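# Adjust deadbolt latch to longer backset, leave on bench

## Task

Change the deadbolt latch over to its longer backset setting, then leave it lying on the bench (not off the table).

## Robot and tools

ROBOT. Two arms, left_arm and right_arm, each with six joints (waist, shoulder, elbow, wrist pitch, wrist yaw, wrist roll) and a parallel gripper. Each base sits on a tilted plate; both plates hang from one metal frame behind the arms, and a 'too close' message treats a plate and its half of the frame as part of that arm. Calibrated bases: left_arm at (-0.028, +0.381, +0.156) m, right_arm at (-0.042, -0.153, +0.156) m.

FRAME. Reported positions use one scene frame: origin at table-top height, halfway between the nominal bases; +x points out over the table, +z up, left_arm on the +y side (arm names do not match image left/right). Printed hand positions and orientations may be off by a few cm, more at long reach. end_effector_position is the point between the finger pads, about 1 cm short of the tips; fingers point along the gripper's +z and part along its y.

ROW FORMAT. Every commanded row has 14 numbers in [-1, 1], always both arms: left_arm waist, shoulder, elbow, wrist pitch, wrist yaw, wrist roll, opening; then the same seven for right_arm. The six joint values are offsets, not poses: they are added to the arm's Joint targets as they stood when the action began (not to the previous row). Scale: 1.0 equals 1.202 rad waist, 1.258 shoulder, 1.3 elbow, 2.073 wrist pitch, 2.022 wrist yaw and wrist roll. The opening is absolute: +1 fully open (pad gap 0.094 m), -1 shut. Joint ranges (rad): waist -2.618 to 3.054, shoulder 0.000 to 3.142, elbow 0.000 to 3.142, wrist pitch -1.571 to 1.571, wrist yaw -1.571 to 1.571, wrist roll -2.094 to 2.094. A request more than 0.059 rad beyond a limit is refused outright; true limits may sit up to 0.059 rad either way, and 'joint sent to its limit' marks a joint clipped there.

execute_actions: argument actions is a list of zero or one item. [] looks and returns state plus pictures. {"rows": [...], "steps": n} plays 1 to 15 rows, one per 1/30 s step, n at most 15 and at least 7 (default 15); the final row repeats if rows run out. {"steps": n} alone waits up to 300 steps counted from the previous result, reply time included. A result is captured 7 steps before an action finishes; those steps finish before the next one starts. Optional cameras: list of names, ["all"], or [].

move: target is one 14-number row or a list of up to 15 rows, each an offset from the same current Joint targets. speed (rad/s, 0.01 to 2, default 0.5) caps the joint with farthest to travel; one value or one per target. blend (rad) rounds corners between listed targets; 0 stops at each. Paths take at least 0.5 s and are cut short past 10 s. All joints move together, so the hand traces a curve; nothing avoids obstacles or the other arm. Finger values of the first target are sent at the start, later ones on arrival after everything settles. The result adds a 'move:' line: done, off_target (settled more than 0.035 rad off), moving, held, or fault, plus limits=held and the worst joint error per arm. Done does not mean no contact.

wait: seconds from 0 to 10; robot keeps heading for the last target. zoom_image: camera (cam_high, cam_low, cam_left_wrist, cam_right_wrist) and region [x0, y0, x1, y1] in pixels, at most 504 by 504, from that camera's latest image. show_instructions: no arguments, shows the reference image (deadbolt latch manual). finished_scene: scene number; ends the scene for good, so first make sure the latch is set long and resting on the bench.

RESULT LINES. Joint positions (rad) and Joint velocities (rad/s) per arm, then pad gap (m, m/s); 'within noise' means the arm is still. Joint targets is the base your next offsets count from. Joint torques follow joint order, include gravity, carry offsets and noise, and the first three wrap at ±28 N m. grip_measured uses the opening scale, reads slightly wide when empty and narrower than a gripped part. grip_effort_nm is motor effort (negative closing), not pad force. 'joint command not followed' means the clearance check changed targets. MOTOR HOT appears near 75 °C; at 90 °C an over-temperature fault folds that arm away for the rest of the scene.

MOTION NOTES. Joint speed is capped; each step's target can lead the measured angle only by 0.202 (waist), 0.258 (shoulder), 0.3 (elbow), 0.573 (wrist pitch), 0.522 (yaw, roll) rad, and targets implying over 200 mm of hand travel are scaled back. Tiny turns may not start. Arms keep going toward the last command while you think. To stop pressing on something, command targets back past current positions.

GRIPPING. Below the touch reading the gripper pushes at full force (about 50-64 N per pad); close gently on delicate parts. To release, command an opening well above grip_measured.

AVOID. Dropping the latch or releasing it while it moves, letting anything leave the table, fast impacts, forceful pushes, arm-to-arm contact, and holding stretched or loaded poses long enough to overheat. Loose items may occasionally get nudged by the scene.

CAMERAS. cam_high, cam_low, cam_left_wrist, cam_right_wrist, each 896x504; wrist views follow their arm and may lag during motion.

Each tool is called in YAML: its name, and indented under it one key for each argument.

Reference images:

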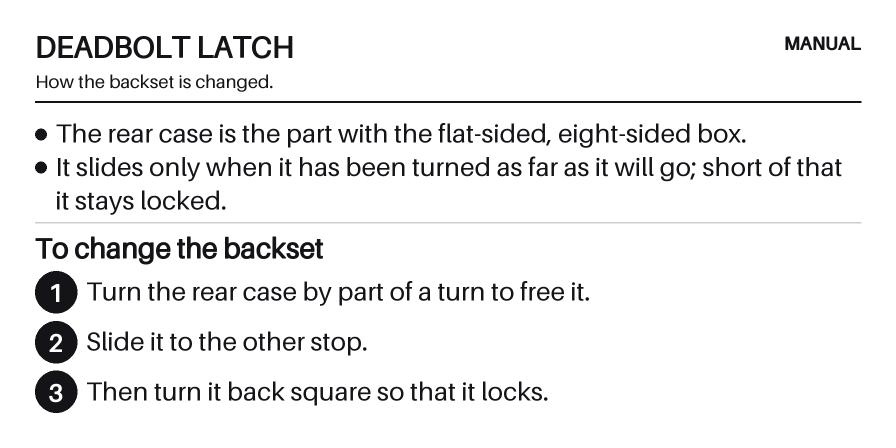

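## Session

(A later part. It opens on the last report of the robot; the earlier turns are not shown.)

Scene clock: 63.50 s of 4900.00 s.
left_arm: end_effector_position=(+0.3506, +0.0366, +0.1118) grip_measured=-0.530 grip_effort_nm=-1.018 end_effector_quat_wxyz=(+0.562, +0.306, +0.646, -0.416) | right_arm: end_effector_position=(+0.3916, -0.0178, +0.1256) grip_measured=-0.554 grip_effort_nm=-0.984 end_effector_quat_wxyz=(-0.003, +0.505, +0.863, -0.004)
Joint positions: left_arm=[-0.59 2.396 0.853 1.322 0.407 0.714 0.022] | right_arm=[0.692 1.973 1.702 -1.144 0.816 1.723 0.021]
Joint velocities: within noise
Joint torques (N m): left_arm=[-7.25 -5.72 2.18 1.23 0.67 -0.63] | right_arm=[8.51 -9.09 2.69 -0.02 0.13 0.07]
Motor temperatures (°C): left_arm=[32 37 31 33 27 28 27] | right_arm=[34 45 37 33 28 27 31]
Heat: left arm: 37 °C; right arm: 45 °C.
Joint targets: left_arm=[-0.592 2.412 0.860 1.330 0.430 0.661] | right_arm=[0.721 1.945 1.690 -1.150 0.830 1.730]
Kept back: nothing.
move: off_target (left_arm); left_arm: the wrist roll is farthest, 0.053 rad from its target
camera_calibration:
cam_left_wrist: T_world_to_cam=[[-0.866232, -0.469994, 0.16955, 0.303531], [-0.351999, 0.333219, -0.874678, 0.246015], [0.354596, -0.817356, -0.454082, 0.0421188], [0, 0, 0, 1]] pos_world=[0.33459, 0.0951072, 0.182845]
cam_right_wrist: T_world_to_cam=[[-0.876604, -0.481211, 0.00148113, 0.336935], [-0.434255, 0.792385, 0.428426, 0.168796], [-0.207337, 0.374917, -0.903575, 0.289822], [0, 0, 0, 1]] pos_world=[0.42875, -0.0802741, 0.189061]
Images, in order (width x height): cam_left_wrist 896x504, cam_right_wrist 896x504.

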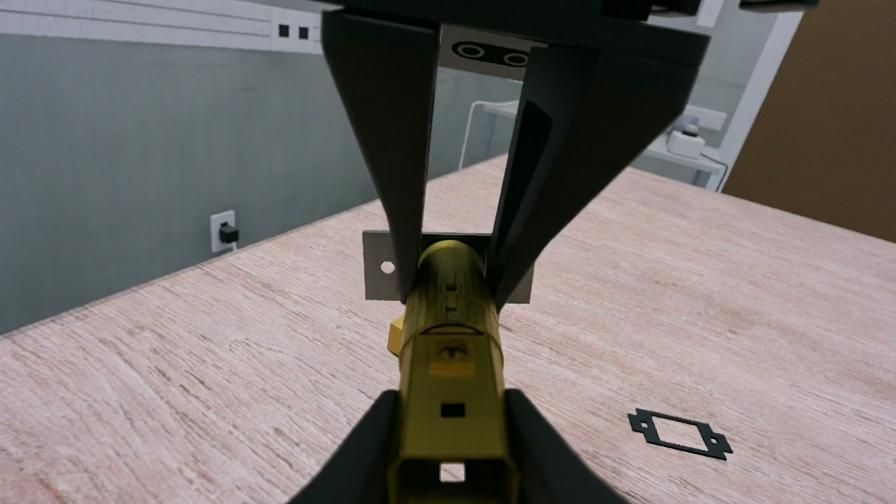

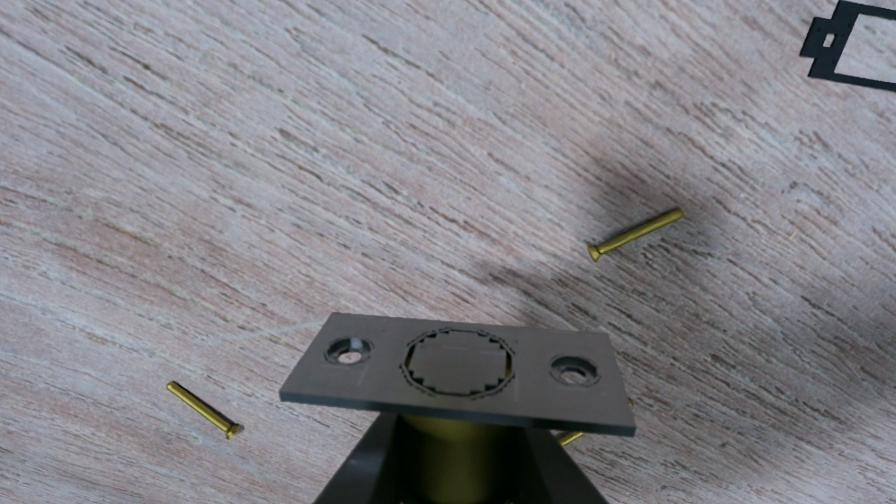

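move:
  target:
    - [0,0,0,0,0,0,-0.8, 0,0,0,0,0,0,0.0]
    - [0,0,0,0,0,0.127,-0.8, 0,0,0,0,0,0,0.5]
  speed: 0.4
  cameras: ["cam_left_wrist","cam_right_wrist"]

Scene clock: 67.27 s of 4900.00 s.
left_arm: end_effector_position=(+0.3508, +0.0372, +0.1094) grip_measured=-0.530 grip_effort_nm=-1.023 end_effector_quat_wxyz=(+0.597, +0.369, +0.616, -0.358) | right_arm: end_effector_position=(+0.3917, -0.0179, +0.1257) grip_measured=+0.498 grip_effort_nm=0.144 end_effector_quat_wxyz=(-0.003, +0.506, +0.863, -0.004)
Joint positions: left_arm=[-0.587 2.396 0.853 1.317 0.402 0.91 0.022] | right_arm=[0.692 1.972 1.702 -1.144 0.816 1.724 0.07]
Joint velocities: within noise
Joint torques (N m): left_arm=[-7.49 -5.75 2.26 1.29 0.71 0.11] | right_arm=[8.53 -9.09 2.69 -0.02 0.13 0.07]
Motor temperatures (°C): left_arm=[32 36 31 33 27 28 27] | right_arm=[34 46 37 33 28 27 31]
Heat: left arm: 36 °C; right arm: 46 °C.
Joint targets: left_arm=[-0.592 2.412 0.860 1.330 0.430 0.918] | right_arm=[0.721 1.945 1.690 -1.150 0.829 1.730]
Kept back: nothing.
move: done
camera_calibration:
cam_left_wrist: T_world_to_cam=[[-0.880126, -0.474146, -0.02375, 0.330644], [-0.203181, 0.421421, -0.883811, 0.189335], [0.429065, -0.773039, -0.467241, 0.0151308], [0, 0, 0, 1]] pos_world=[0.322985, 0.0886804, 0.182259]
cam_right_wrist: T_world_to_cam=[[-0.876922, -0.480632, 0.00122457, 0.337126], [-0.433821, 0.792605, 0.428459, 0.168678], [-0.206902, 0.375194, -0.90356, 0.289791], [0, 0, 0, 1]] pos_world=[0.428767, -0.0803894, 0.18916]
Images, in order (width x height): cam_left_wrist 896x504, cam_right_wrist 896x504.

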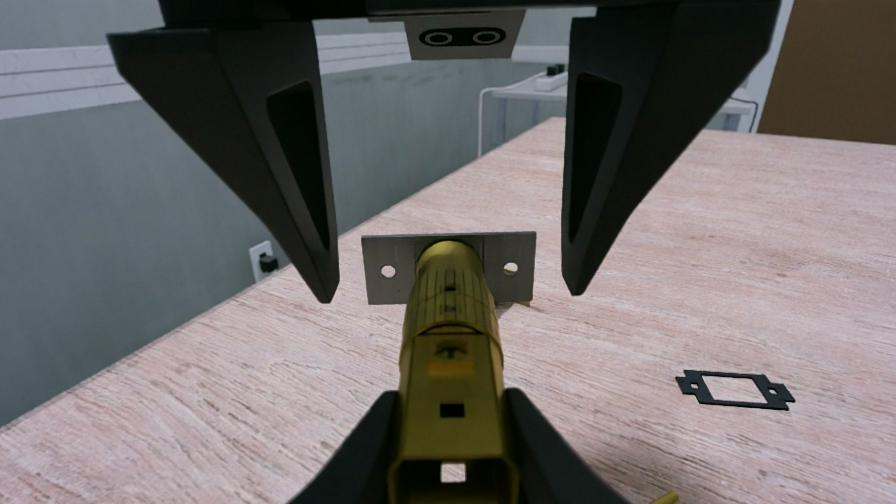

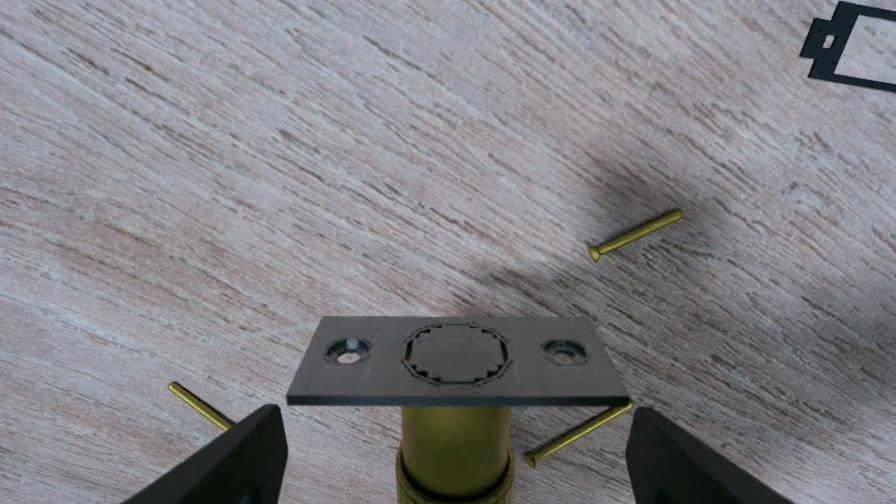

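move:
  target: [0,0,0,0,0,0,-0.8, -0.055,-0.024,-0.0092,0.0232,-0.0134,-0.040,0.5]
  speed: 0.15
  cameras: ["cam_left_wrist","cam_right_wrist","cam_low"]

Scene clock: 70.27 s of 4900.00 s.
left_arm: end_effector_position=(+0.3509, +0.0373, +0.1094) grip_measured=-0.530 grip_effort_nm=-1.013 end_effector_quat_wxyz=(+0.597, +0.369, +0.616, -0.358) | right_arm: end_effector_position=(+0.4013, -0.0331, +0.1196) grip_measured=+0.498 grip_effort_nm=0.144 end_effector_quat_wxyz=(-0.002, +0.507, +0.862, -0.002)
Joint positions: left_arm=[-0.587 2.396 0.853 1.317 0.402 0.911 0.022] | right_arm=[0.648 1.943 1.691 -1.112 0.81 1.661 0.07]
Joint velocities: within noise
Joint torques (N m): left_arm=[-7.57 -5.81 2.29 1.25 0.7 0.07] | right_arm=[6.53 -9.25 2.65 0.15 -0.11 -0.13]
Motor temperatures (°C): left_arm=[32 36 31 33 27 28 28] | right_arm=[34 46 37 33 28 27 31]
Heat: left arm: 36 °C; right arm: 46 °C.
Joint targets: left_arm=[-0.592 2.412 0.860 1.330 0.430 0.918] | right_arm=[0.654 1.915 1.678 -1.102 0.802 1.649]
Kept back: nothing.
move: done
camera_calibration:
cam_left_wrist: T_world_to_cam=[[-0.880016, -0.474331, -0.0241391, 0.330695], [-0.203098, 0.421772, -0.883662, 0.189228], [0.42933, -0.772734, -0.467502, 0.0150307], [0, 0, 0, 1]] pos_world=[0.322995, 0.0886626, 0.182223]
cam_right_wrist: T_world_to_cam=[[-0.878825, -0.477131, -0.00349068, 0.339755], [-0.432578, 0.793634, 0.42781, 0.187117], [-0.201351, 0.37748, -0.903862, 0.289915], [0, 0, 0, 1]] pos_world=[0.437903, -0.0958319, 0.183179]
Images, in order (width x height): cam_low 896x504, cam_left_wrist 896x504, cam_right_wrist 896x504.

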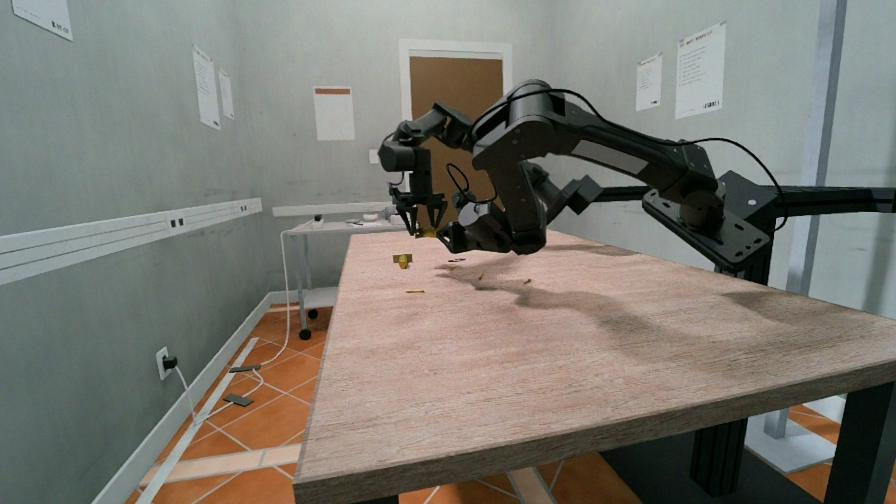

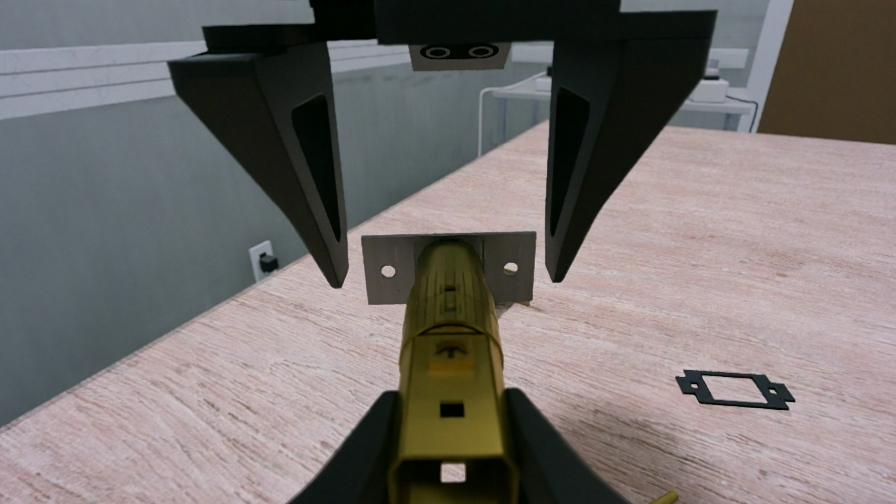

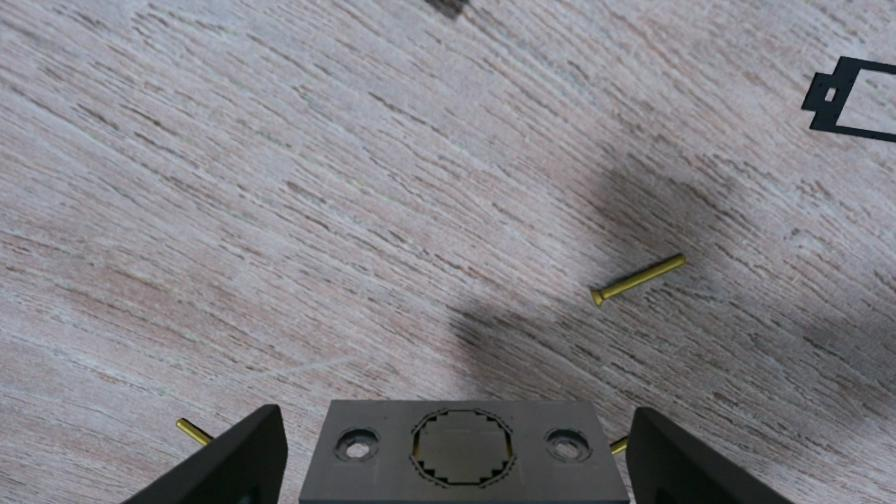

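execute_actions:
  actions:
    - {"rows":[[0,0,0,0,0,0,-0.8,0,0,0,0,0,0,0.42],[0,0,0,0,0,0,-0.8,0,0,0,0,0,0,0.38],[0,0,0,0,0,0,-0.8,0,0,0,0,0,0,0.35],[0,0,0,0,0,0,-0.8,0,0,0,0,0,0,0.32],[0,0,0,0,0,0,-0.8,0,0,0,0,0,0,0.3],[0,0,0,0,0,0,-0.8,0,0,0,0,0,0,0.28],[0,0,0,0,0,0,-0.8,0,0,0,0,0,0,0.26],[0,0,0,0,0,0,-0.8,0,0,0,0,0,0,0.24],[0,0,0,0,0,0,-0.8,0,0,0,0,0,0,0.22],[0,0,0,0,0,0,-0.8,0,0,0,0,0,0,0.2],[0,0,0,0,0,0,-0.8,0,0,0,0,0,0,0.18],[0,0,0,0,0,0,-0.8,0,0,0,0,0,0,0.15],[0,0,0,0,0,0,-0.8,0,0,0,0,0,0,0.1],[0,0,0,0,0,0,-0.8,0,0,0,0,0,0,0.05],[0,0,0,0,0,0,-0.8,0,0,0,0,0,0,0.0]]}

wait:
  seconds: 0.4
  cameras: ["cam_left_wrist","cam_right_wrist"]

Scene clock: 71.07 s of 4900.00 s.
left_arm: end_effector_position=(+0.3509, +0.0373, +0.1093) grip_measured=-0.530 grip_effort_nm=-1.023 end_effector_quat_wxyz=(+0.597, +0.369, +0.616, -0.358) | right_arm: end_effector_position=(+0.4014, -0.0329, +0.1196) grip_measured=+0.254 grip_effort_nm=-0.012 end_effector_quat_wxyz=(-0.002, +0.507, +0.862, -0.001)
Joint positions: left_arm=[-0.587 2.396 0.853 1.317 0.401 0.911 0.022] | right_arm=[0.648 1.943 1.691 -1.111 0.809 1.66 0.059]
Joint velocities: left_arm=[within noise] | right_arm=[0.002 -0.002 -0.007 0.037 0.022 0.051 -0.027]
Joint torques (N m): left_arm=[-7.45 -5.75 2.18 1.28 0.75 0.08] | right_arm=[6.5 -9.22 2.62 0.14 -0.1 -0.1]
Motor temperatures (°C): left_arm=[32 36 31 33 27 28 28] | right_arm=[34 46 36 33 28 27 31]
Heat: left arm: 36 °C; right arm: 46 °C.
Joint targets: left_arm=[-0.592 2.412 0.860 1.330 0.430 0.918] | right_arm=[0.654 1.915 1.678 -1.101 0.802 1.649]
Steps of this call (1-16: nothing new was sent; 17-24: this action's first 8). Readings (joint positions of left_arm | right_arm):
17: [-0.587 2.396 0.853 1.317 0.402 0.911] | [0.648 1.943 1.691 -1.111 0.809 1.660]
18: [-0.587 2.396 0.853 1.317 0.402 0.911] | [0.648 1.943 1.691 -1.111 0.809 1.660]
20: [-0.587 2.396 0.853 1.317 0.402 0.911] | [0.648 1.943 1.691 -1.111 0.809 1.660]
24: the state above

Scene clock: 71.70 s of 4900.00 s.
left_arm: end_effector_position=(+0.3511, +0.0374, +0.1090) grip_measured=-0.530 grip_effort_nm=-1.018 end_effector_quat_wxyz=(+0.597, +0.369, +0.617, -0.357) | right_arm: end_effector_position=(+0.4014, -0.0329, +0.1196) grip_measured=+0.182 grip_effort_nm=-0.984 end_effector_quat_wxyz=(-0.002, +0.507, +0.862, -0.001)
Joint positions: left_arm=[-0.586 2.396 0.853 1.317 0.4 0.911 0.022] | right_arm=[0.648 1.943 1.691 -1.111 0.809 1.66 0.056]
Joint velocities: within noise
Joint torques (N m): left_arm=[-7.5 -5.82 2.25 1.26 0.73 0.1] | right_arm=[6.53 -9.25 2.63 0.14 -0.09 -0.12]
Motor temperatures (°C): left_arm=[32 36 31 33 27 28 28] | right_arm=[34 46 36 33 28 27 31]
Heat: left arm: 36 °C; right arm: 46 °C.
Joint targets: left_arm=[-0.592 2.412 0.860 1.330 0.430 0.918] | right_arm=[0.654 1.915 1.678 -1.101 0.802 1.649]
Steps of this call (1-7: your previous action's last 7; 8-15: toward your last target; 16-19: nothing new was sent). Readings (joint positions of left_arm | right_arm):
1: [-0.586 2.396 0.853 1.317 0.400 0.911] | [0.648 1.943 1.691 -1.111 0.809 1.660]
2: [-0.586 2.396 0.853 1.317 0.400 0.911] | [0.648 1.943 1.691 -1.111 0.809 1.660]
4: [-0.586 2.396 0.853 1.317 0.400 0.911] | [0.648 1.943 1.691 -1.111 0.809 1.660]
8: [-0.586 2.396 0.853 1.317 0.400 0.911] | [0.648 1.943 1.691 -1.111 0.809 1.660]
19: the state above
All arms were judged still, so your last target was given up. Each gripper or tool keeps its last command.
camera_calibration:
cam_left_wrist: T_world_to_cam=[[-0.879467, -0.475348, -0.0241009, 0.330815], [-0.204251, 0.422663, -0.882971, 0.189171], [0.429905, -0.771621, -0.468809, 0.0148142], [0, 0, 0, 1]] pos_world=[0.32321, 0.0887275, 0.181951]
cam_right_wrist: T_world_to_cam=[[-0.878543, -0.477646, -0.00397754, 0.339823], [-0.43314, 0.793116, 0.428202, 0.187204], [-0.201374, 0.377917, -0.903674, 0.28988], [0, 0, 0, 1]] pos_world=[0.438009, -0.0957101, 0.183148]
Images, in order (width x height): cam_left_wrist 896x504, cam_right_wrist 896x504.

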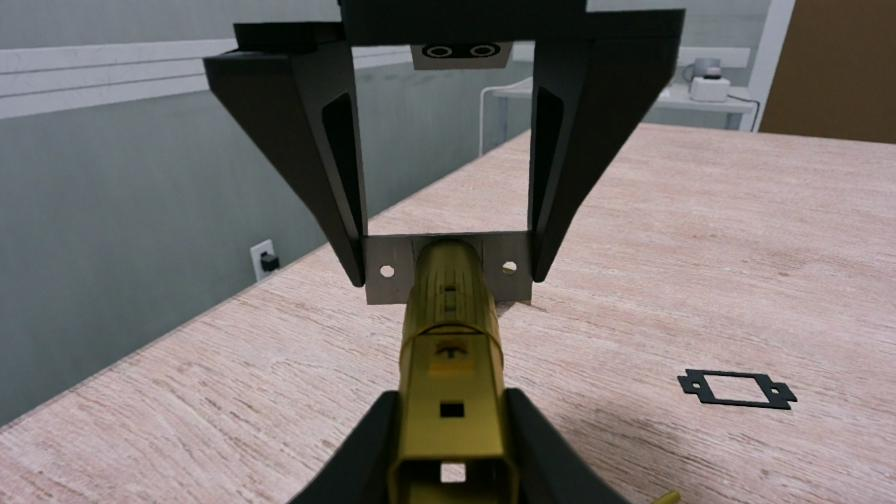

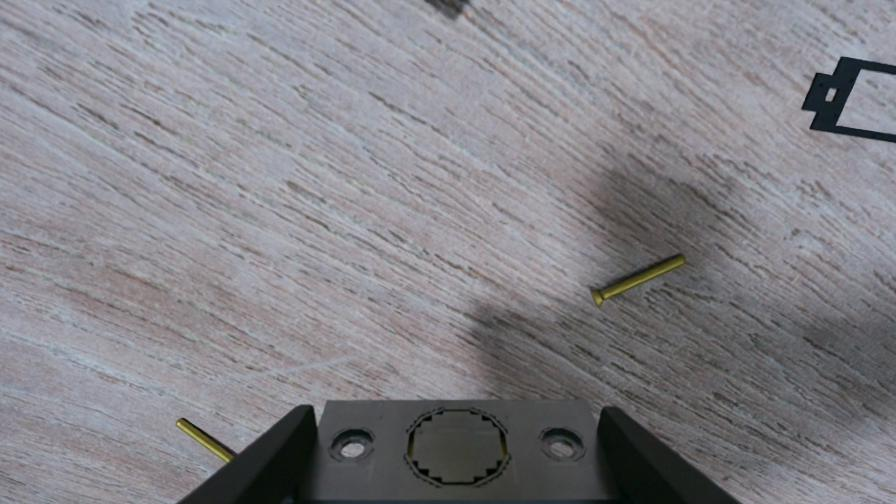

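move:
  target: [0,0,0,0,0,0.12,-0.8, 0,0,0,0,0,0,0]
  speed: 0.3
  cameras: ["cam_left_wrist"]

Scene clock: 73.47 s of 4900.00 s.
left_arm: end_effector_position=(+0.3513, +0.0375, +0.1091) grip_measured=-0.530 grip_effort_nm=-1.023 end_effector_quat_wxyz=(+0.636, +0.440, +0.567, -0.282) | right_arm: end_effector_position=(+0.4014, -0.0329, +0.1196) grip_measured=+0.182 grip_effort_nm=-0.984 end_effector_quat_wxyz=(-0.002, +0.507, +0.862, -0.001)
Joint positions: left_arm=[-0.586 2.396 0.853 1.318 0.4 1.153 0.022] | right_arm=[0.648 1.943 1.691 -1.111 0.809 1.659 0.056]
Joint velocities: within noise
Joint torques (N m): left_arm=[-7.43 -5.71 2.07 1.27 0.74 0.08] | right_arm=[6.54 -9.22 2.66 0.14 -0.09 -0.11]
Motor temperatures (°C): left_arm=[32 36 31 33 27 28 28] | right_arm=[34 46 36 33 28 27 31]
Heat: left arm: 36 °C; right arm: 46 °C.
Joint targets: left_arm=[-0.592 2.412 0.860 1.330 0.430 1.161] | right_arm=[0.654 1.915 1.678 -1.101 0.803 1.649]
Kept back: nothing.
move: done
camera_calibration:
cam_left_wrist: T_world_to_cam=[[-0.851759, -0.452699, -0.263762, 0.346551], [-0.0144906, 0.523588, -0.851848, 0.115379], [0.523734, -0.721747, -0.452531, -0.0217697], [0, 0, 0, 1]] pos_world=[0.308252, 0.0807601, 0.179841]
Images, in order (width x height): cam_left_wrist 896x504.

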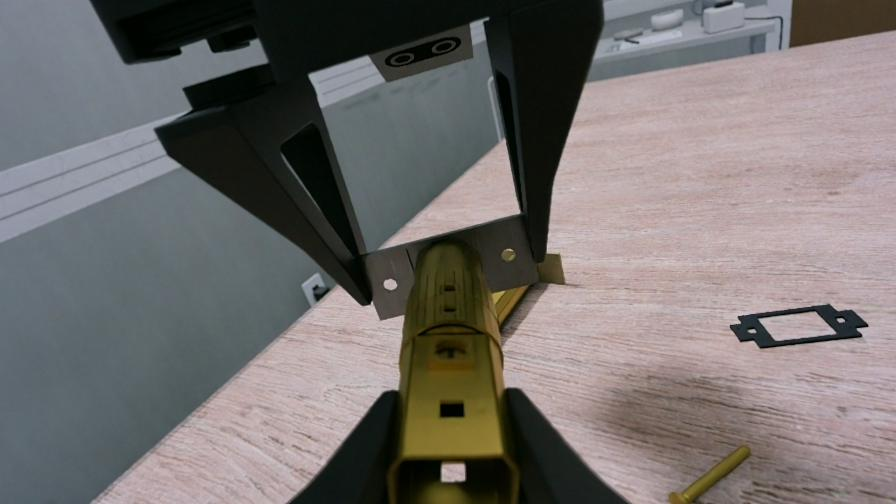

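move:
  target: [0,0,0,0,0,0.2,-0.8, 0,0,0,0,0,0,0]
  speed: 0.4
  cameras: ["cam_left_wrist"]

Scene clock: 75.47 s of 4900.00 s.
left_arm: end_effector_position=(+0.3517, +0.0377, +0.1093) grip_measured=-0.530 grip_effort_nm=-1.023 end_effector_quat_wxyz=(+0.681, +0.545, +0.467, -0.146) | right_arm: end_effector_position=(+0.4014, -0.0329, +0.1196) grip_measured=+0.182 grip_effort_nm=-0.989 end_effector_quat_wxyz=(-0.002, +0.506, +0.862, -0.001)
Joint positions: left_arm=[-0.586 2.396 0.853 1.32 0.399 1.561 0.022] | right_arm=[0.648 1.943 1.691 -1.111 0.809 1.658 0.056]
Joint velocities: within noise
Joint torques (N m): left_arm=[-7.51 -5.83 2.18 1.24 0.75 0.1] | right_arm=[6.53 -9.25 2.65 0.14 -0.09 -0.1]
Motor temperatures (°C): left_arm=[33 36 31 33 27 28 28] | right_arm=[34 46 36 33 28 27 31]
Heat: left arm: 36 °C; right arm: 46 °C.
Joint targets: left_arm=[-0.592 2.412 0.860 1.330 0.430 1.565] | right_arm=[0.654 1.915 1.678 -1.101 0.803 1.649]
Kept back: nothing.
move: done
camera_calibration:
cam_left_wrist: T_world_to_cam=[[-0.694141, -0.357224, -0.624947, 0.327525], [0.272875, 0.672798, -0.687664, -0.0091358], [0.666113, -0.647869, -0.36954, -0.0836424], [0, 0, 0, 1]] pos_world=[0.285557, 0.068957, 0.167494]
Images, in order (width x height): cam_left_wrist 896x504.

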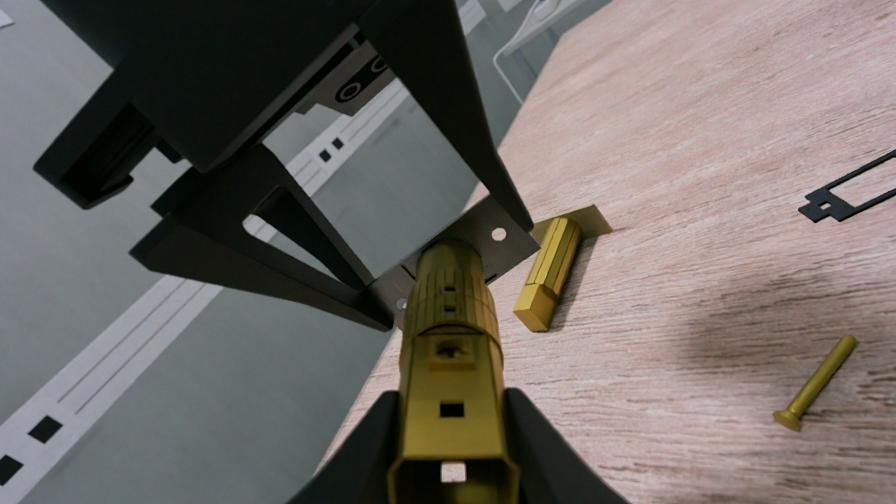

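move:
  target: [0,0,0,0,0,0.2,-0.8, 0,0,0,0,0,0,0]
  speed: 0.4
  cameras: ["cam_left_wrist"]

Scene clock: 77.43 s of 4900.00 s.
left_arm: end_effector_position=(+0.3519, +0.0379, +0.1095) grip_measured=-0.530 grip_effort_nm=-1.018 end_effector_quat_wxyz=(+0.696, +0.628, +0.347, -0.006) | right_arm: end_effector_position=(+0.4014, -0.0329, +0.1196) grip_measured=+0.182 grip_effort_nm=-0.989 end_effector_quat_wxyz=(-0.002, +0.506, +0.862, -0.001)
Joint positions: left_arm=[-0.586 2.396 0.853 1.322 0.399 1.967 0.022] | right_arm=[0.648 1.943 1.691 -1.111 0.809 1.658 0.056]
Joint velocities: within noise
Joint torques (N m): left_arm=[-7.47 -5.74 2.18 1.22 0.74 -0.03] | right_arm=[6.54 -9.25 2.65 0.15 -0.1 -0.11]
Motor temperatures (°C): left_arm=[33 36 31 33 27 28 28] | right_arm=[34 46 36 33 28 27 31]
Heat: left arm: 36 °C; right arm: 46 °C.
Joint targets: left_arm=[-0.592 2.412 0.860 1.330 0.430 1.969] | right_arm=[0.654 1.915 1.678 -1.101 0.803 1.649]
Kept back: nothing.
move: done
camera_calibration:
cam_left_wrist: T_world_to_cam=[[-0.423644, -0.203392, -0.882699, 0.255095], [0.480245, 0.775808, -0.409252, -0.116521], [0.768043, -0.597289, -0.230989, -0.136612], [0, 0, 0, 1]] pos_world=[0.268952, 0.0606855, 0.14593]
Images, in order (width x height): cam_left_wrist 896x504.

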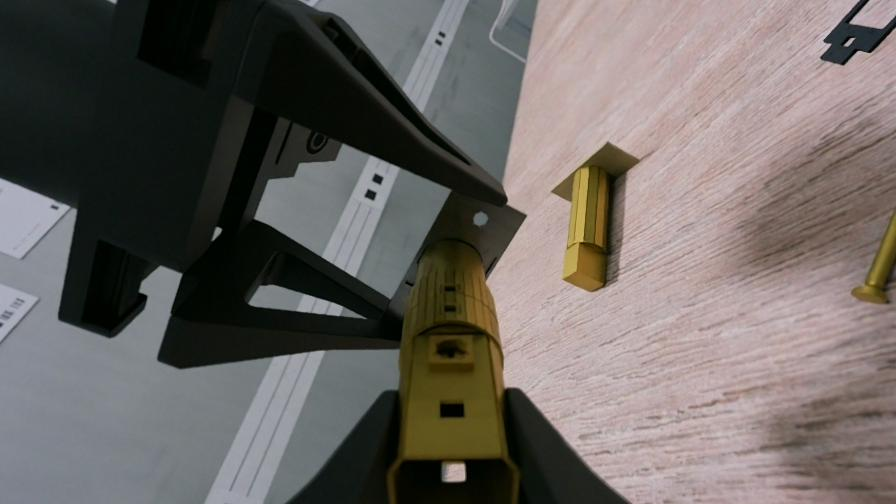

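move:
  target: [0,0,0,0,0,0.075,-0.8, 0,0,0,0,0,0,0]
  speed: 0.4
  cameras: ["cam_left_wrist"]

Scene clock: 78.80 s of 4900.00 s.
left_arm: end_effector_position=(+0.3521, +0.0379, +0.1097) grip_measured=-0.530 grip_effort_nm=-1.018 end_effector_quat_wxyz=(+0.695, +0.649, +0.305, +0.040) | right_arm: end_effector_position=(+0.4014, -0.0329, +0.1196) grip_measured=+0.182 grip_effort_nm=-0.984 end_effector_quat_wxyz=(-0.002, +0.506, +0.862, -0.001)
Joint positions: left_arm=[-0.586 2.396 0.853 1.323 0.399 2.097 0.022] | right_arm=[0.648 1.943 1.691 -1.111 0.809 1.658 0.056]
Joint velocities: within noise
Joint torques (N m): left_arm=[-7.51 -5.94 2.17 1.21 0.74 0.03] | right_arm=[6.53 -9.24 2.63 0.14 -0.09 -0.1]
Motor temperatures (°C): left_arm=[33 36 31 33 27 28 28] | right_arm=[34 46 36 33 28 27 31]
Heat: left arm: 36 °C; right arm: 46 °C.
Joint targets: left_arm=[-0.592 2.412 0.860 1.330 0.430 2.100] | right_arm=[0.654 1.915 1.678 -1.101 0.803 1.649]
joint sent to its limit (left arm) — joint 6 (wrist roll), upper limit.
Kept back: nothing.
move: done
camera_calibration:
cam_left_wrist: T_world_to_cam=[[-0.319388, -0.145717, -0.936354, 0.22225], [0.523885, 0.796225, -0.302606, -0.14442], [0.789643, -0.587191, -0.177965, -0.150447], [0, 0, 0, 1]] pos_world=[0.265442, 0.0590352, 0.137628]
Images, in order (width x height): cam_left_wrist 896x504.

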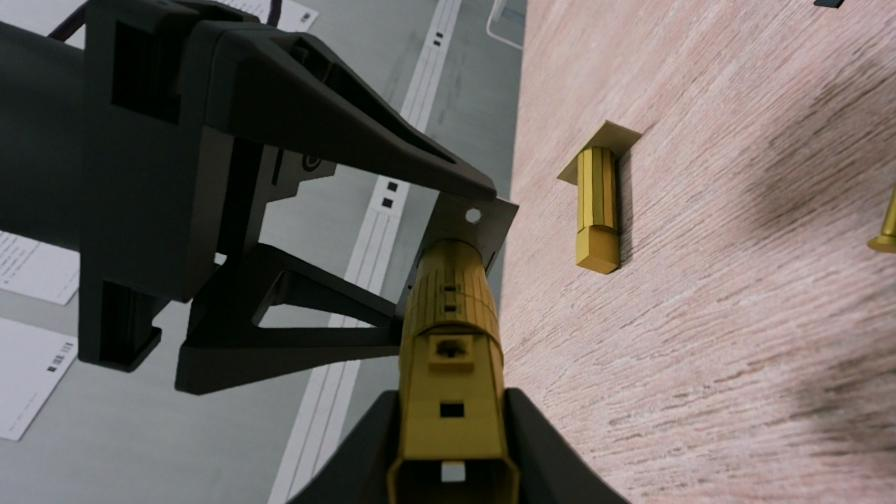

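move:
  target:
    - [0,0,0,0,0,0,-0.2, 0,0,0,0,0,0,0]
    - [0.014,-0.030,-0.0285,0.0087,0,0,-0.15, 0,0,0,0,0,0,0]
    - [0.014,-0.030,-0.0285,0.0087,0,-0.782,-0.15, 0,0,0,0,0,0,0]
  speed: [0.2,0.2,0.9]
  cameras: ["cam_left_wrist","cam_low"]

zoom_image:
  camera: "cam_left_wrist"
  region: [300, 204, 600, 504]

Scene clock: 85.10 s of 4900.00 s.
left_arm: end_effector_position=(+0.3468, +0.0429, +0.1058) grip_measured=-0.152 grip_effort_nm=0.100 end_effector_quat_wxyz=(+0.517, +0.242, +0.677, -0.465) | right_arm: end_effector_position=(+0.4014, -0.0328, +0.1196) grip_measured=+0.182 grip_effort_nm=-0.989 end_effector_quat_wxyz=(-0.002, +0.506, +0.862, -0.001)
Joint positions: left_arm=[-0.575 2.396 0.828 1.34 0.41 0.525 0.04] | right_arm=[0.648 1.943 1.691 -1.111 0.809 1.658 0.056]
Joint velocities: within noise
Joint torques (N m): left_arm=[-7.01 -8.84 1.03 1.21 0.65 -0.06] | right_arm=[6.54 -9.24 2.65 0.14 -0.09 -0.1]
Motor temperatures (°C): left_arm=[33 36 31 34 27 28 28] | right_arm=[33 46 36 32 28 27 31]
Heat: left arm: 36 °C; right arm: 46 °C.
Joint targets: left_arm=[-0.576 2.374 0.823 1.348 0.430 0.519] | right_arm=[0.654 1.915 1.678 -1.102 0.802 1.649]
Kept back: nothing.
move: done
camera_calibration:
cam_left_wrist: T_world_to_cam=[[-0.815206, -0.4563, 0.356692, 0.266109], [-0.505498, 0.259969, -0.822732, 0.288249], [0.282684, -0.851003, -0.442587, 0.0710456], [0, 0, 0, 1]] pos_world=[0.342559, 0.10695, 0.173677]
Images, in order (width x height): cam_low 896x504, cam_left_wrist 896x504.

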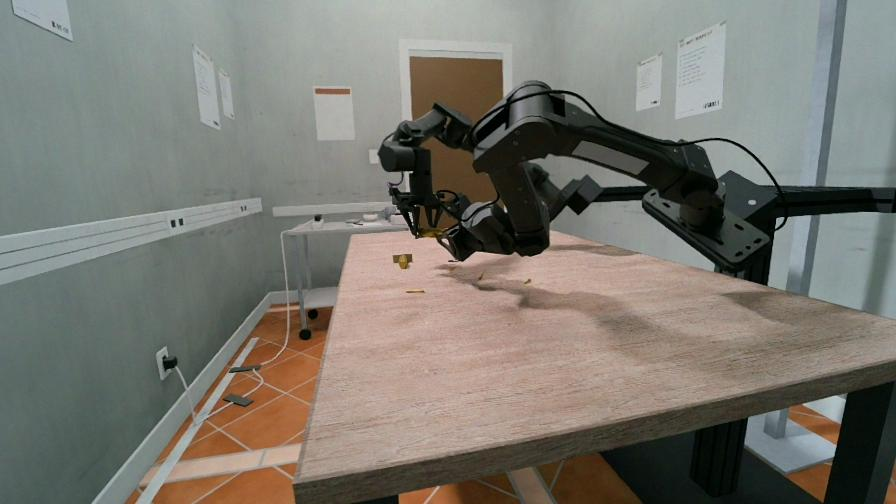

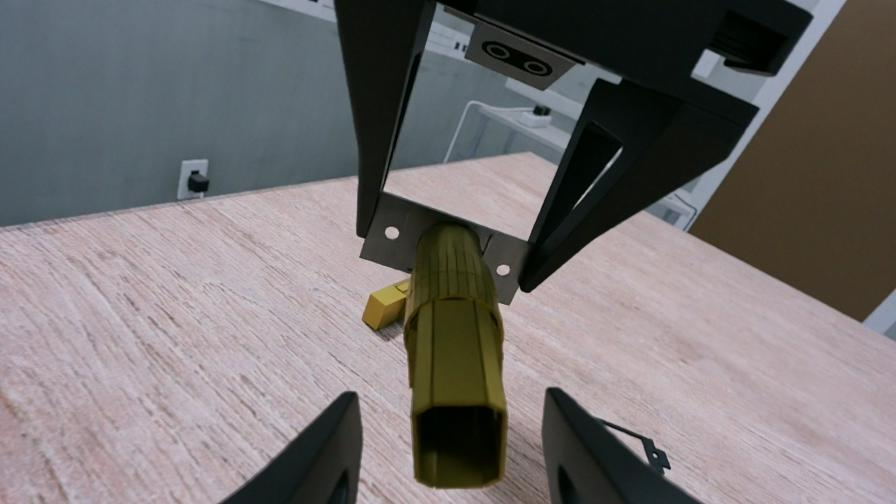

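Scaled by 1.680 from the camera's 896x504 image, which has a finer 1280x720 frame.

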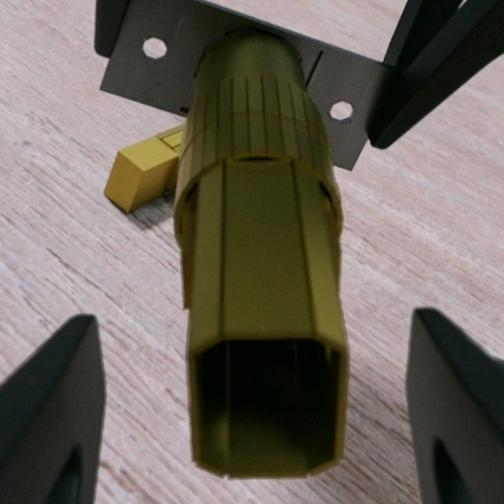

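move:
  target: [0,0,0.0246,-0.0125,0,0,-0.3, 0,0,0,0,0,0,0]
  speed: 0.2
  cameras: ["cam_left_wrist"]

Scene clock: 87.03 s of 4900.00 s.
left_arm: end_effector_position=(+0.3526, +0.0413, +0.1069) grip_measured=-0.298 grip_effort_nm=-0.090 end_effector_quat_wxyz=(+0.520, +0.241, +0.676, -0.464) | right_arm: end_effector_position=(+0.4014, -0.0328, +0.1196) grip_measured=+0.182 grip_effort_nm=-0.984 end_effector_quat_wxyz=(-0.002, +0.506, +0.862, -0.001)
Joint positions: left_arm=[-0.575 2.396 0.848 1.329 0.41 0.523 0.033] | right_arm=[0.648 1.943 1.691 -1.111 0.809 1.658 0.056]
Joint velocities: within noise
Joint torques (N m): left_arm=[-7.15 -8.88 2.11 1.08 0.65 -0.07] | right_arm=[6.56 -9.25 2.66 0.14 -0.09 -0.1]
Motor temperatures (°C): left_arm=[33 36 30 34 27 28 28] | right_arm=[33 46 36 32 28 27 31]
Heat: left arm: 36 °C; right arm: 46 °C.
Joint targets: left_arm=[-0.576 2.374 0.855 1.323 0.430 0.518] | right_arm=[0.654 1.915 1.678 -1.102 0.802 1.649]
Kept back: nothing.
move: done
camera_calibration:
cam_left_wrist: T_world_to_cam=[[-0.81419, -0.459666, 0.354685, 0.269722], [-0.503422, 0.254584, -0.825683, 0.292262], [0.289241, -0.85082, -0.438686, 0.0658338], [0, 0, 0, 1]] pos_world=[0.347695, 0.105589, 0.17453]
Images, in order (width x height): cam_left_wrist 896x504.

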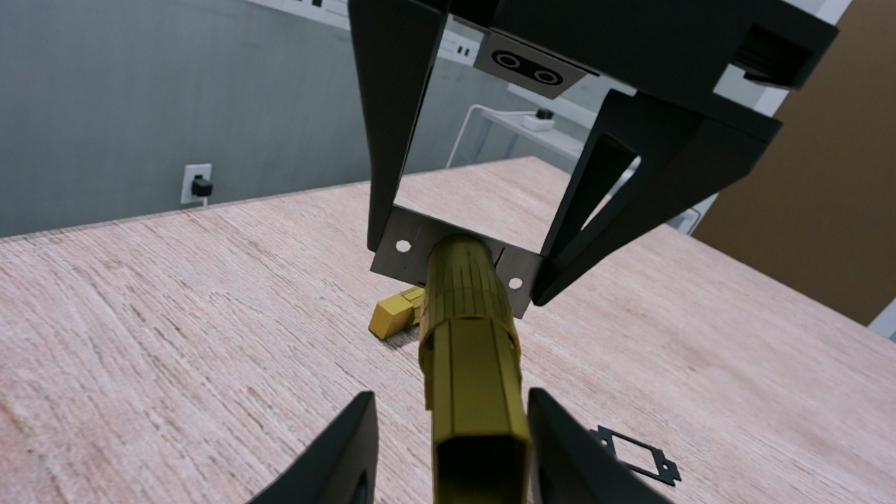

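move:
  target: [-0.0325,0,0,-0.0045,0,0,-0.3, 0,0,0,0,0,0,0]
  speed: 0.2
  cameras: ["cam_left_wrist"]

Scene clock: 88.27 s of 4900.00 s.
left_arm: end_effector_position=(+0.3488, +0.0375, +0.1095) grip_measured=-0.298 grip_effort_nm=-0.090 end_effector_quat_wxyz=(+0.517, +0.244, +0.673, -0.469) | right_arm: end_effector_position=(+0.4014, -0.0328, +0.1196) grip_measured=+0.182 grip_effort_nm=-0.989 end_effector_quat_wxyz=(-0.002, +0.506, +0.862, -0.001)
Joint positions: left_arm=[-0.585 2.396 0.848 1.319 0.41 0.523 0.033] | right_arm=[0.648 1.943 1.691 -1.111 0.809 1.658 0.056]
Joint velocities: within noise
Joint torques (N m): left_arm=[-9.54 -8.92 2.15 1.08 0.63 -0.08] | right_arm=[6.54 -9.26 2.65 0.14 -0.09 -0.1]
Motor temperatures (°C): left_arm=[33 36 30 33 27 28 28] | right_arm=[33 46 36 32 28 27 31]
Heat: left arm: 36 °C; right arm: 46 °C.
Joint targets: left_arm=[-0.615 2.374 0.855 1.313 0.430 0.519] | right_arm=[0.654 1.915 1.678 -1.102 0.802 1.649]
Kept back: nothing.
move: done
camera_calibration:
cam_left_wrist: T_world_to_cam=[[-0.820291, -0.447175, 0.356591, 0.265418], [-0.500394, 0.259155, -0.826102, 0.292336], [0.277, -0.85608, -0.436346, 0.0690653], [0, 0, 0, 1]] pos_world=[0.344872, 0.102054, 0.17699]
Images, in order (width x height): cam_left_wrist 896x504.

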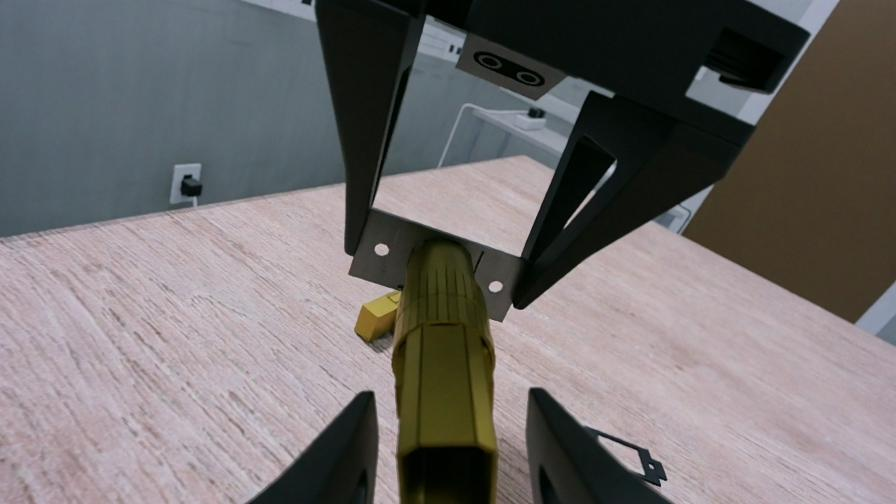

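execute_actions:
  actions:
    - {"rows":[[0,0,0,-0.0022,0,0,-0.4,0,0,0,0,0,0,0],[0,0,0,-0.0045,0,0,-0.45,0,0,0,0,0,0,0],[0,0,0,-0.0045,0,0,-0.48,0,0,0,0,0,0,0],[0,0,0,-0.0045,0,0,-0.5,0,0,0,0,0,0,0],[0,0,0,-0.0045,0,0,-0.52,0,0,0,0,0,0,0],[0,0,0,-0.0045,0,0,-0.54,0,0,0,0,0,0,0],[0,0,0,-0.0045,0,0,-0.56,0,0,0,0,0,0,0],[0,0,0,-0.0045,0,0,-0.58,0,0,0,0,0,0,0],[0,0,0,-0.0045,0,0,-0.6,0,0,0,0,0,0,0],[0,0,0,-0.0045,0,0,-0.62,0,0,0,0,0,0,0],[0,0,0,-0.0045,0,0,-0.64,0,0,0,0,0,0,0],[0,0,0,-0.0045,0,0,-0.67,0,0,0,0,0,0,0],[0,0,0,-0.0045,0,0,-0.7,0,0,0,0,0,0,0],[0,0,0,-0.0045,0,0,-0.8,0,0,0,0,0,0,0],[0,0,0,-0.0045,0,0,-0.9,0,0,0,0,0,0,0]]}

wait:
  seconds: 0.4
  cameras: ["cam_left_wrist"]

Scene clock: 89.60 s of 4900.00 s.
left_arm: end_effector_position=(+0.3478, +0.0370, +0.1085) grip_measured=-0.565 grip_effort_nm=-0.061 end_effector_quat_wxyz=(+0.514, +0.245, +0.675, -0.470) | right_arm: end_effector_position=(+0.4014, -0.0328, +0.1196) grip_measured=+0.182 grip_effort_nm=-0.984 end_effector_quat_wxyz=(-0.002, +0.506, +0.863, -0.001)
Joint positions: left_arm=[-0.585 2.396 0.848 1.313 0.409 0.523 0.02] | right_arm=[0.648 1.943 1.691 -1.111 0.809 1.657 0.056]
Joint velocities: left_arm=[-0.002 0.002 -0.002 0.022 -0.022 0.022 -0.03] | right_arm=[within noise]
Joint torques (N m): left_arm=[-9.52 -8.8 2.04 1.04 0.7 -0.07] | right_arm=[6.52 -9.24 2.63 0.15 -0.08 -0.03]
Motor temperatures (°C): left_arm=[33 36 30 33 27 28 27] | right_arm=[33 46 36 32 28 27 31]
Heat: left arm: 36 °C; right arm: 46 °C.
Joint targets: left_arm=[-0.615 2.374 0.855 1.304 0.430 0.519] | right_arm=[0.654 1.915 1.678 -1.102 0.802 1.649]
Steps of this call (1-32: nothing new was sent; 33-40: this action's first 8). Readings (joint positions of left_arm | right_arm):
33: [-0.585 2.396 0.848 1.318 0.410 0.523] | [0.648 1.943 1.691 -1.111 0.809 1.658]
34: [-0.585 2.396 0.848 1.317 0.410 0.523] | [0.648 1.943 1.691 -1.111 0.809 1.658]
36: [-0.585 2.396 0.848 1.315 0.410 0.523] | [0.648 1.943 1.691 -1.111 0.809 1.658]
40: the state above

Scene clock: 90.23 s of 4900.00 s.
left_arm: end_effector_position=(+0.3487, +0.0373, +0.1080) grip_measured=-0.632 grip_effort_nm=-1.023 end_effector_quat_wxyz=(+0.514, +0.245, +0.676, -0.468) | right_arm: end_effector_position=(+0.4012, -0.0330, +0.1196) grip_measured=+0.182 grip_effort_nm=-0.989 end_effector_quat_wxyz=(-0.002, +0.505, +0.863, -0.002)
Joint positions: left_arm=[-0.585 2.396 0.849 1.313 0.404 0.523 0.017] | right_arm=[0.648 1.943 1.691 -1.112 0.809 1.655 0.056]
Joint velocities: within noise
Joint torques (N m): left_arm=[-9.48 -8.83 2.09 1.01 0.69 -0.05] | right_arm=[6.54 -9.24 2.62 0.15 -0.09 -0.07]
Motor temperatures (°C): left_arm=[33 36 30 33 27 28 28] | right_arm=[33 46 36 32 28 27 31]
Heat: left arm: 36 °C; right arm: 46 °C.
Joint targets: left_arm=[-0.615 2.374 0.855 1.304 0.430 0.519] | right_arm=[0.654 1.915 1.678 -1.102 0.802 1.649]
Steps of this call (1-7: your previous action's last 7; 8-15: toward your last target; 16-19: nothing new was sent). Readings (joint positions of left_arm | right_arm):
1: [-0.585 2.396 0.848 1.313 0.408 0.523] | [0.648 1.943 1.691 -1.111 0.809 1.656]
2: [-0.585 2.396 0.848 1.313 0.407 0.523] | [0.648 1.943 1.691 -1.111 0.809 1.656]
4: [-0.585 2.396 0.848 1.313 0.404 0.523] | [0.648 1.943 1.691 -1.112 0.809 1.655]
8: [-0.585 2.396 0.849 1.313 0.404 0.523] | [0.648 1.943 1.691 -1.112 0.809 1.655]
19: the state above
All arms were judged still, so your last target was given up. Each gripper or tool keeps its last command.
camera_calibration:
cam_left_wrist: T_world_to_cam=[[-0.818508, -0.448936, 0.358471, 0.265034], [-0.504752, 0.263985, -0.821911, 0.291946], [0.274355, -0.853679, -0.442675, 0.0697012], [0, 0, 0, 1]] pos_world=[0.34517, 0.101416, 0.175802]
Images, in order (width x height): cam_left_wrist 896x504.

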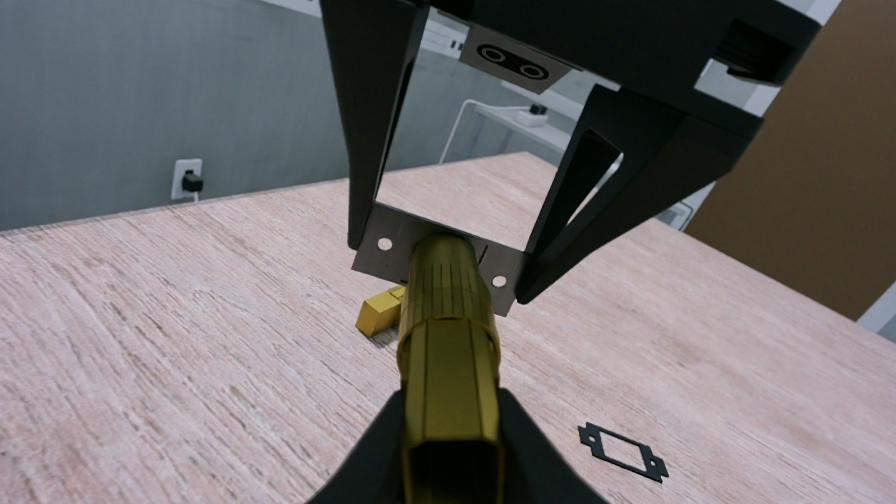

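move:
  target: [0,0,0,0,0,0.17,-0.9, 0,0,0,0,0,0,0]
  speed: 0.3
  cameras: ["cam_left_wrist"]

Scene clock: 92.30 s of 4900.00 s.
left_arm: end_effector_position=(+0.3491, +0.0375, +0.1074) grip_measured=-0.632 grip_effort_nm=-1.023 end_effector_quat_wxyz=(+0.583, +0.352, +0.628, -0.376) | right_arm: end_effector_position=(+0.4012, -0.0330, +0.1196) grip_measured=+0.182 grip_effort_nm=-0.984 end_effector_quat_wxyz=(-0.002, +0.505, +0.863, -0.002)
Joint positions: left_arm=[-0.585 2.396 0.849 1.313 0.4 0.852 0.017] | right_arm=[0.648 1.943 1.691 -1.112 0.809 1.655 0.056]
Joint velocities: within noise
Joint torques (N m): left_arm=[-9.55 -8.96 2.06 1.03 0.74 0.16] | right_arm=[6.53 -9.22 2.63 0.15 -0.09 -0.06]
Motor temperatures (°C): left_arm=[33 36 30 33 27 28 28] | right_arm=[33 45 36 32 28 27 31]
Heat: left arm: 36 °C; right arm: 45 °C.
Joint targets: left_arm=[-0.615 2.374 0.855 1.304 0.430 0.862] | right_arm=[0.654 1.915 1.678 -1.102 0.802 1.649]
Kept back: nothing.
move: done
camera_calibration:
cam_left_wrist: T_world_to_cam=[[-0.880668, -0.472153, 0.0386637, 0.322536], [-0.253865, 0.401453, -0.879993, 0.205145], [0.39997, -0.784797, -0.47341, 0.0264191], [0, 0, 0, 1]] pos_world=[0.32556, 0.0906643, 0.180563]
Images, in order (width x height): cam_left_wrist 896x504.

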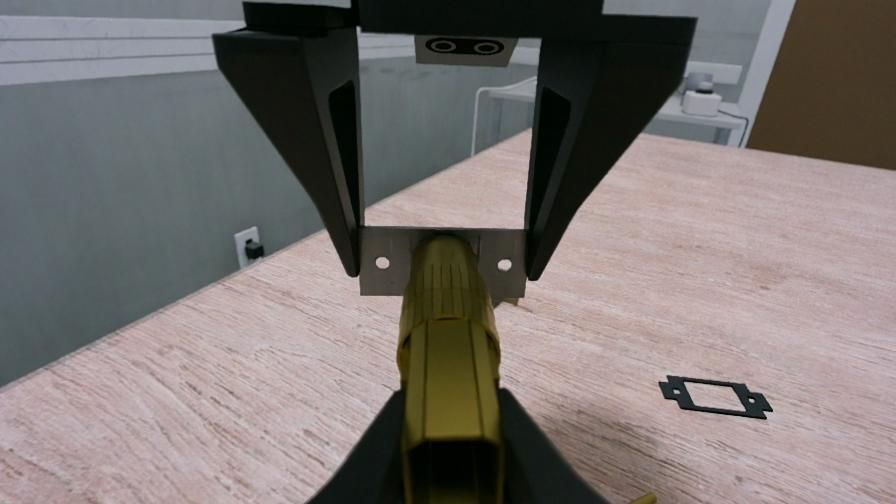

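move:
  target: [0,0,0,0,0,0.08,-0.9, 0,0,0,0,0,0,0]
  speed: 0.3
  cameras: ["cam_left_wrist"]

Scene clock: 93.43 s of 4900.00 s.
left_arm: end_effector_position=(+0.3493, +0.0376, +0.1072) grip_measured=-0.632 grip_effort_nm=-1.023 end_effector_quat_wxyz=(+0.606, +0.392, +0.605, -0.336) | right_arm: end_effector_position=(+0.4012, -0.0330, +0.1196) grip_measured=+0.182 grip_effort_nm=-0.984 end_effector_quat_wxyz=(-0.002, +0.505, +0.863, -0.002)
Joint positions: left_arm=[-0.585 2.396 0.849 1.313 0.398 0.984 0.017] | right_arm=[0.648 1.943 1.691 -1.112 0.809 1.655 0.056]
Joint velocities: within noise
Joint torques (N m): left_arm=[-9.5 -8.95 2.06 1.06 0.76 0.48] | right_arm=[6.54 -9.24 2.65 0.14 -0.09 -0.06]
Motor temperatures (°C): left_arm=[33 36 30 33 27 28 28] | right_arm=[33 45 36 32 28 27 31]
Heat: left arm: 36 °C; right arm: 45 °C.
Joint targets: left_arm=[-0.615 2.374 0.855 1.304 0.430 1.024] | right_arm=[0.654 1.915 1.678 -1.102 0.802 1.649]
Kept back: nothing.
move: off_target (left_arm); left_arm: the wrist roll is farthest, 0.040 rad from its target
camera_calibration:
cam_left_wrist: T_world_to_cam=[[-0.879065, -0.467483, -0.0933013, 0.336271], [-0.150497, 0.457869, -0.876189, 0.166275], [0.452323, -0.756185, -0.472851, 0.00688079], [0, 0, 0, 1]] pos_world=[0.317516, 0.086272, 0.180316]
Images, in order (width x height): cam_left_wrist 896x504.

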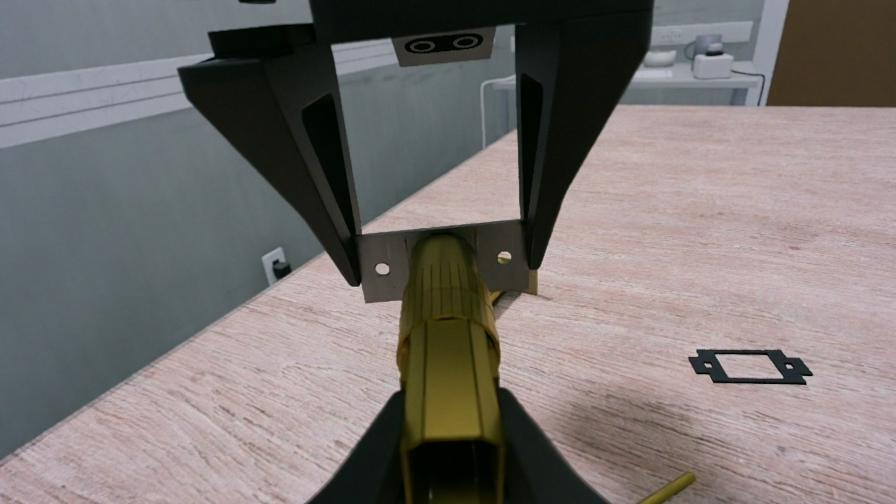

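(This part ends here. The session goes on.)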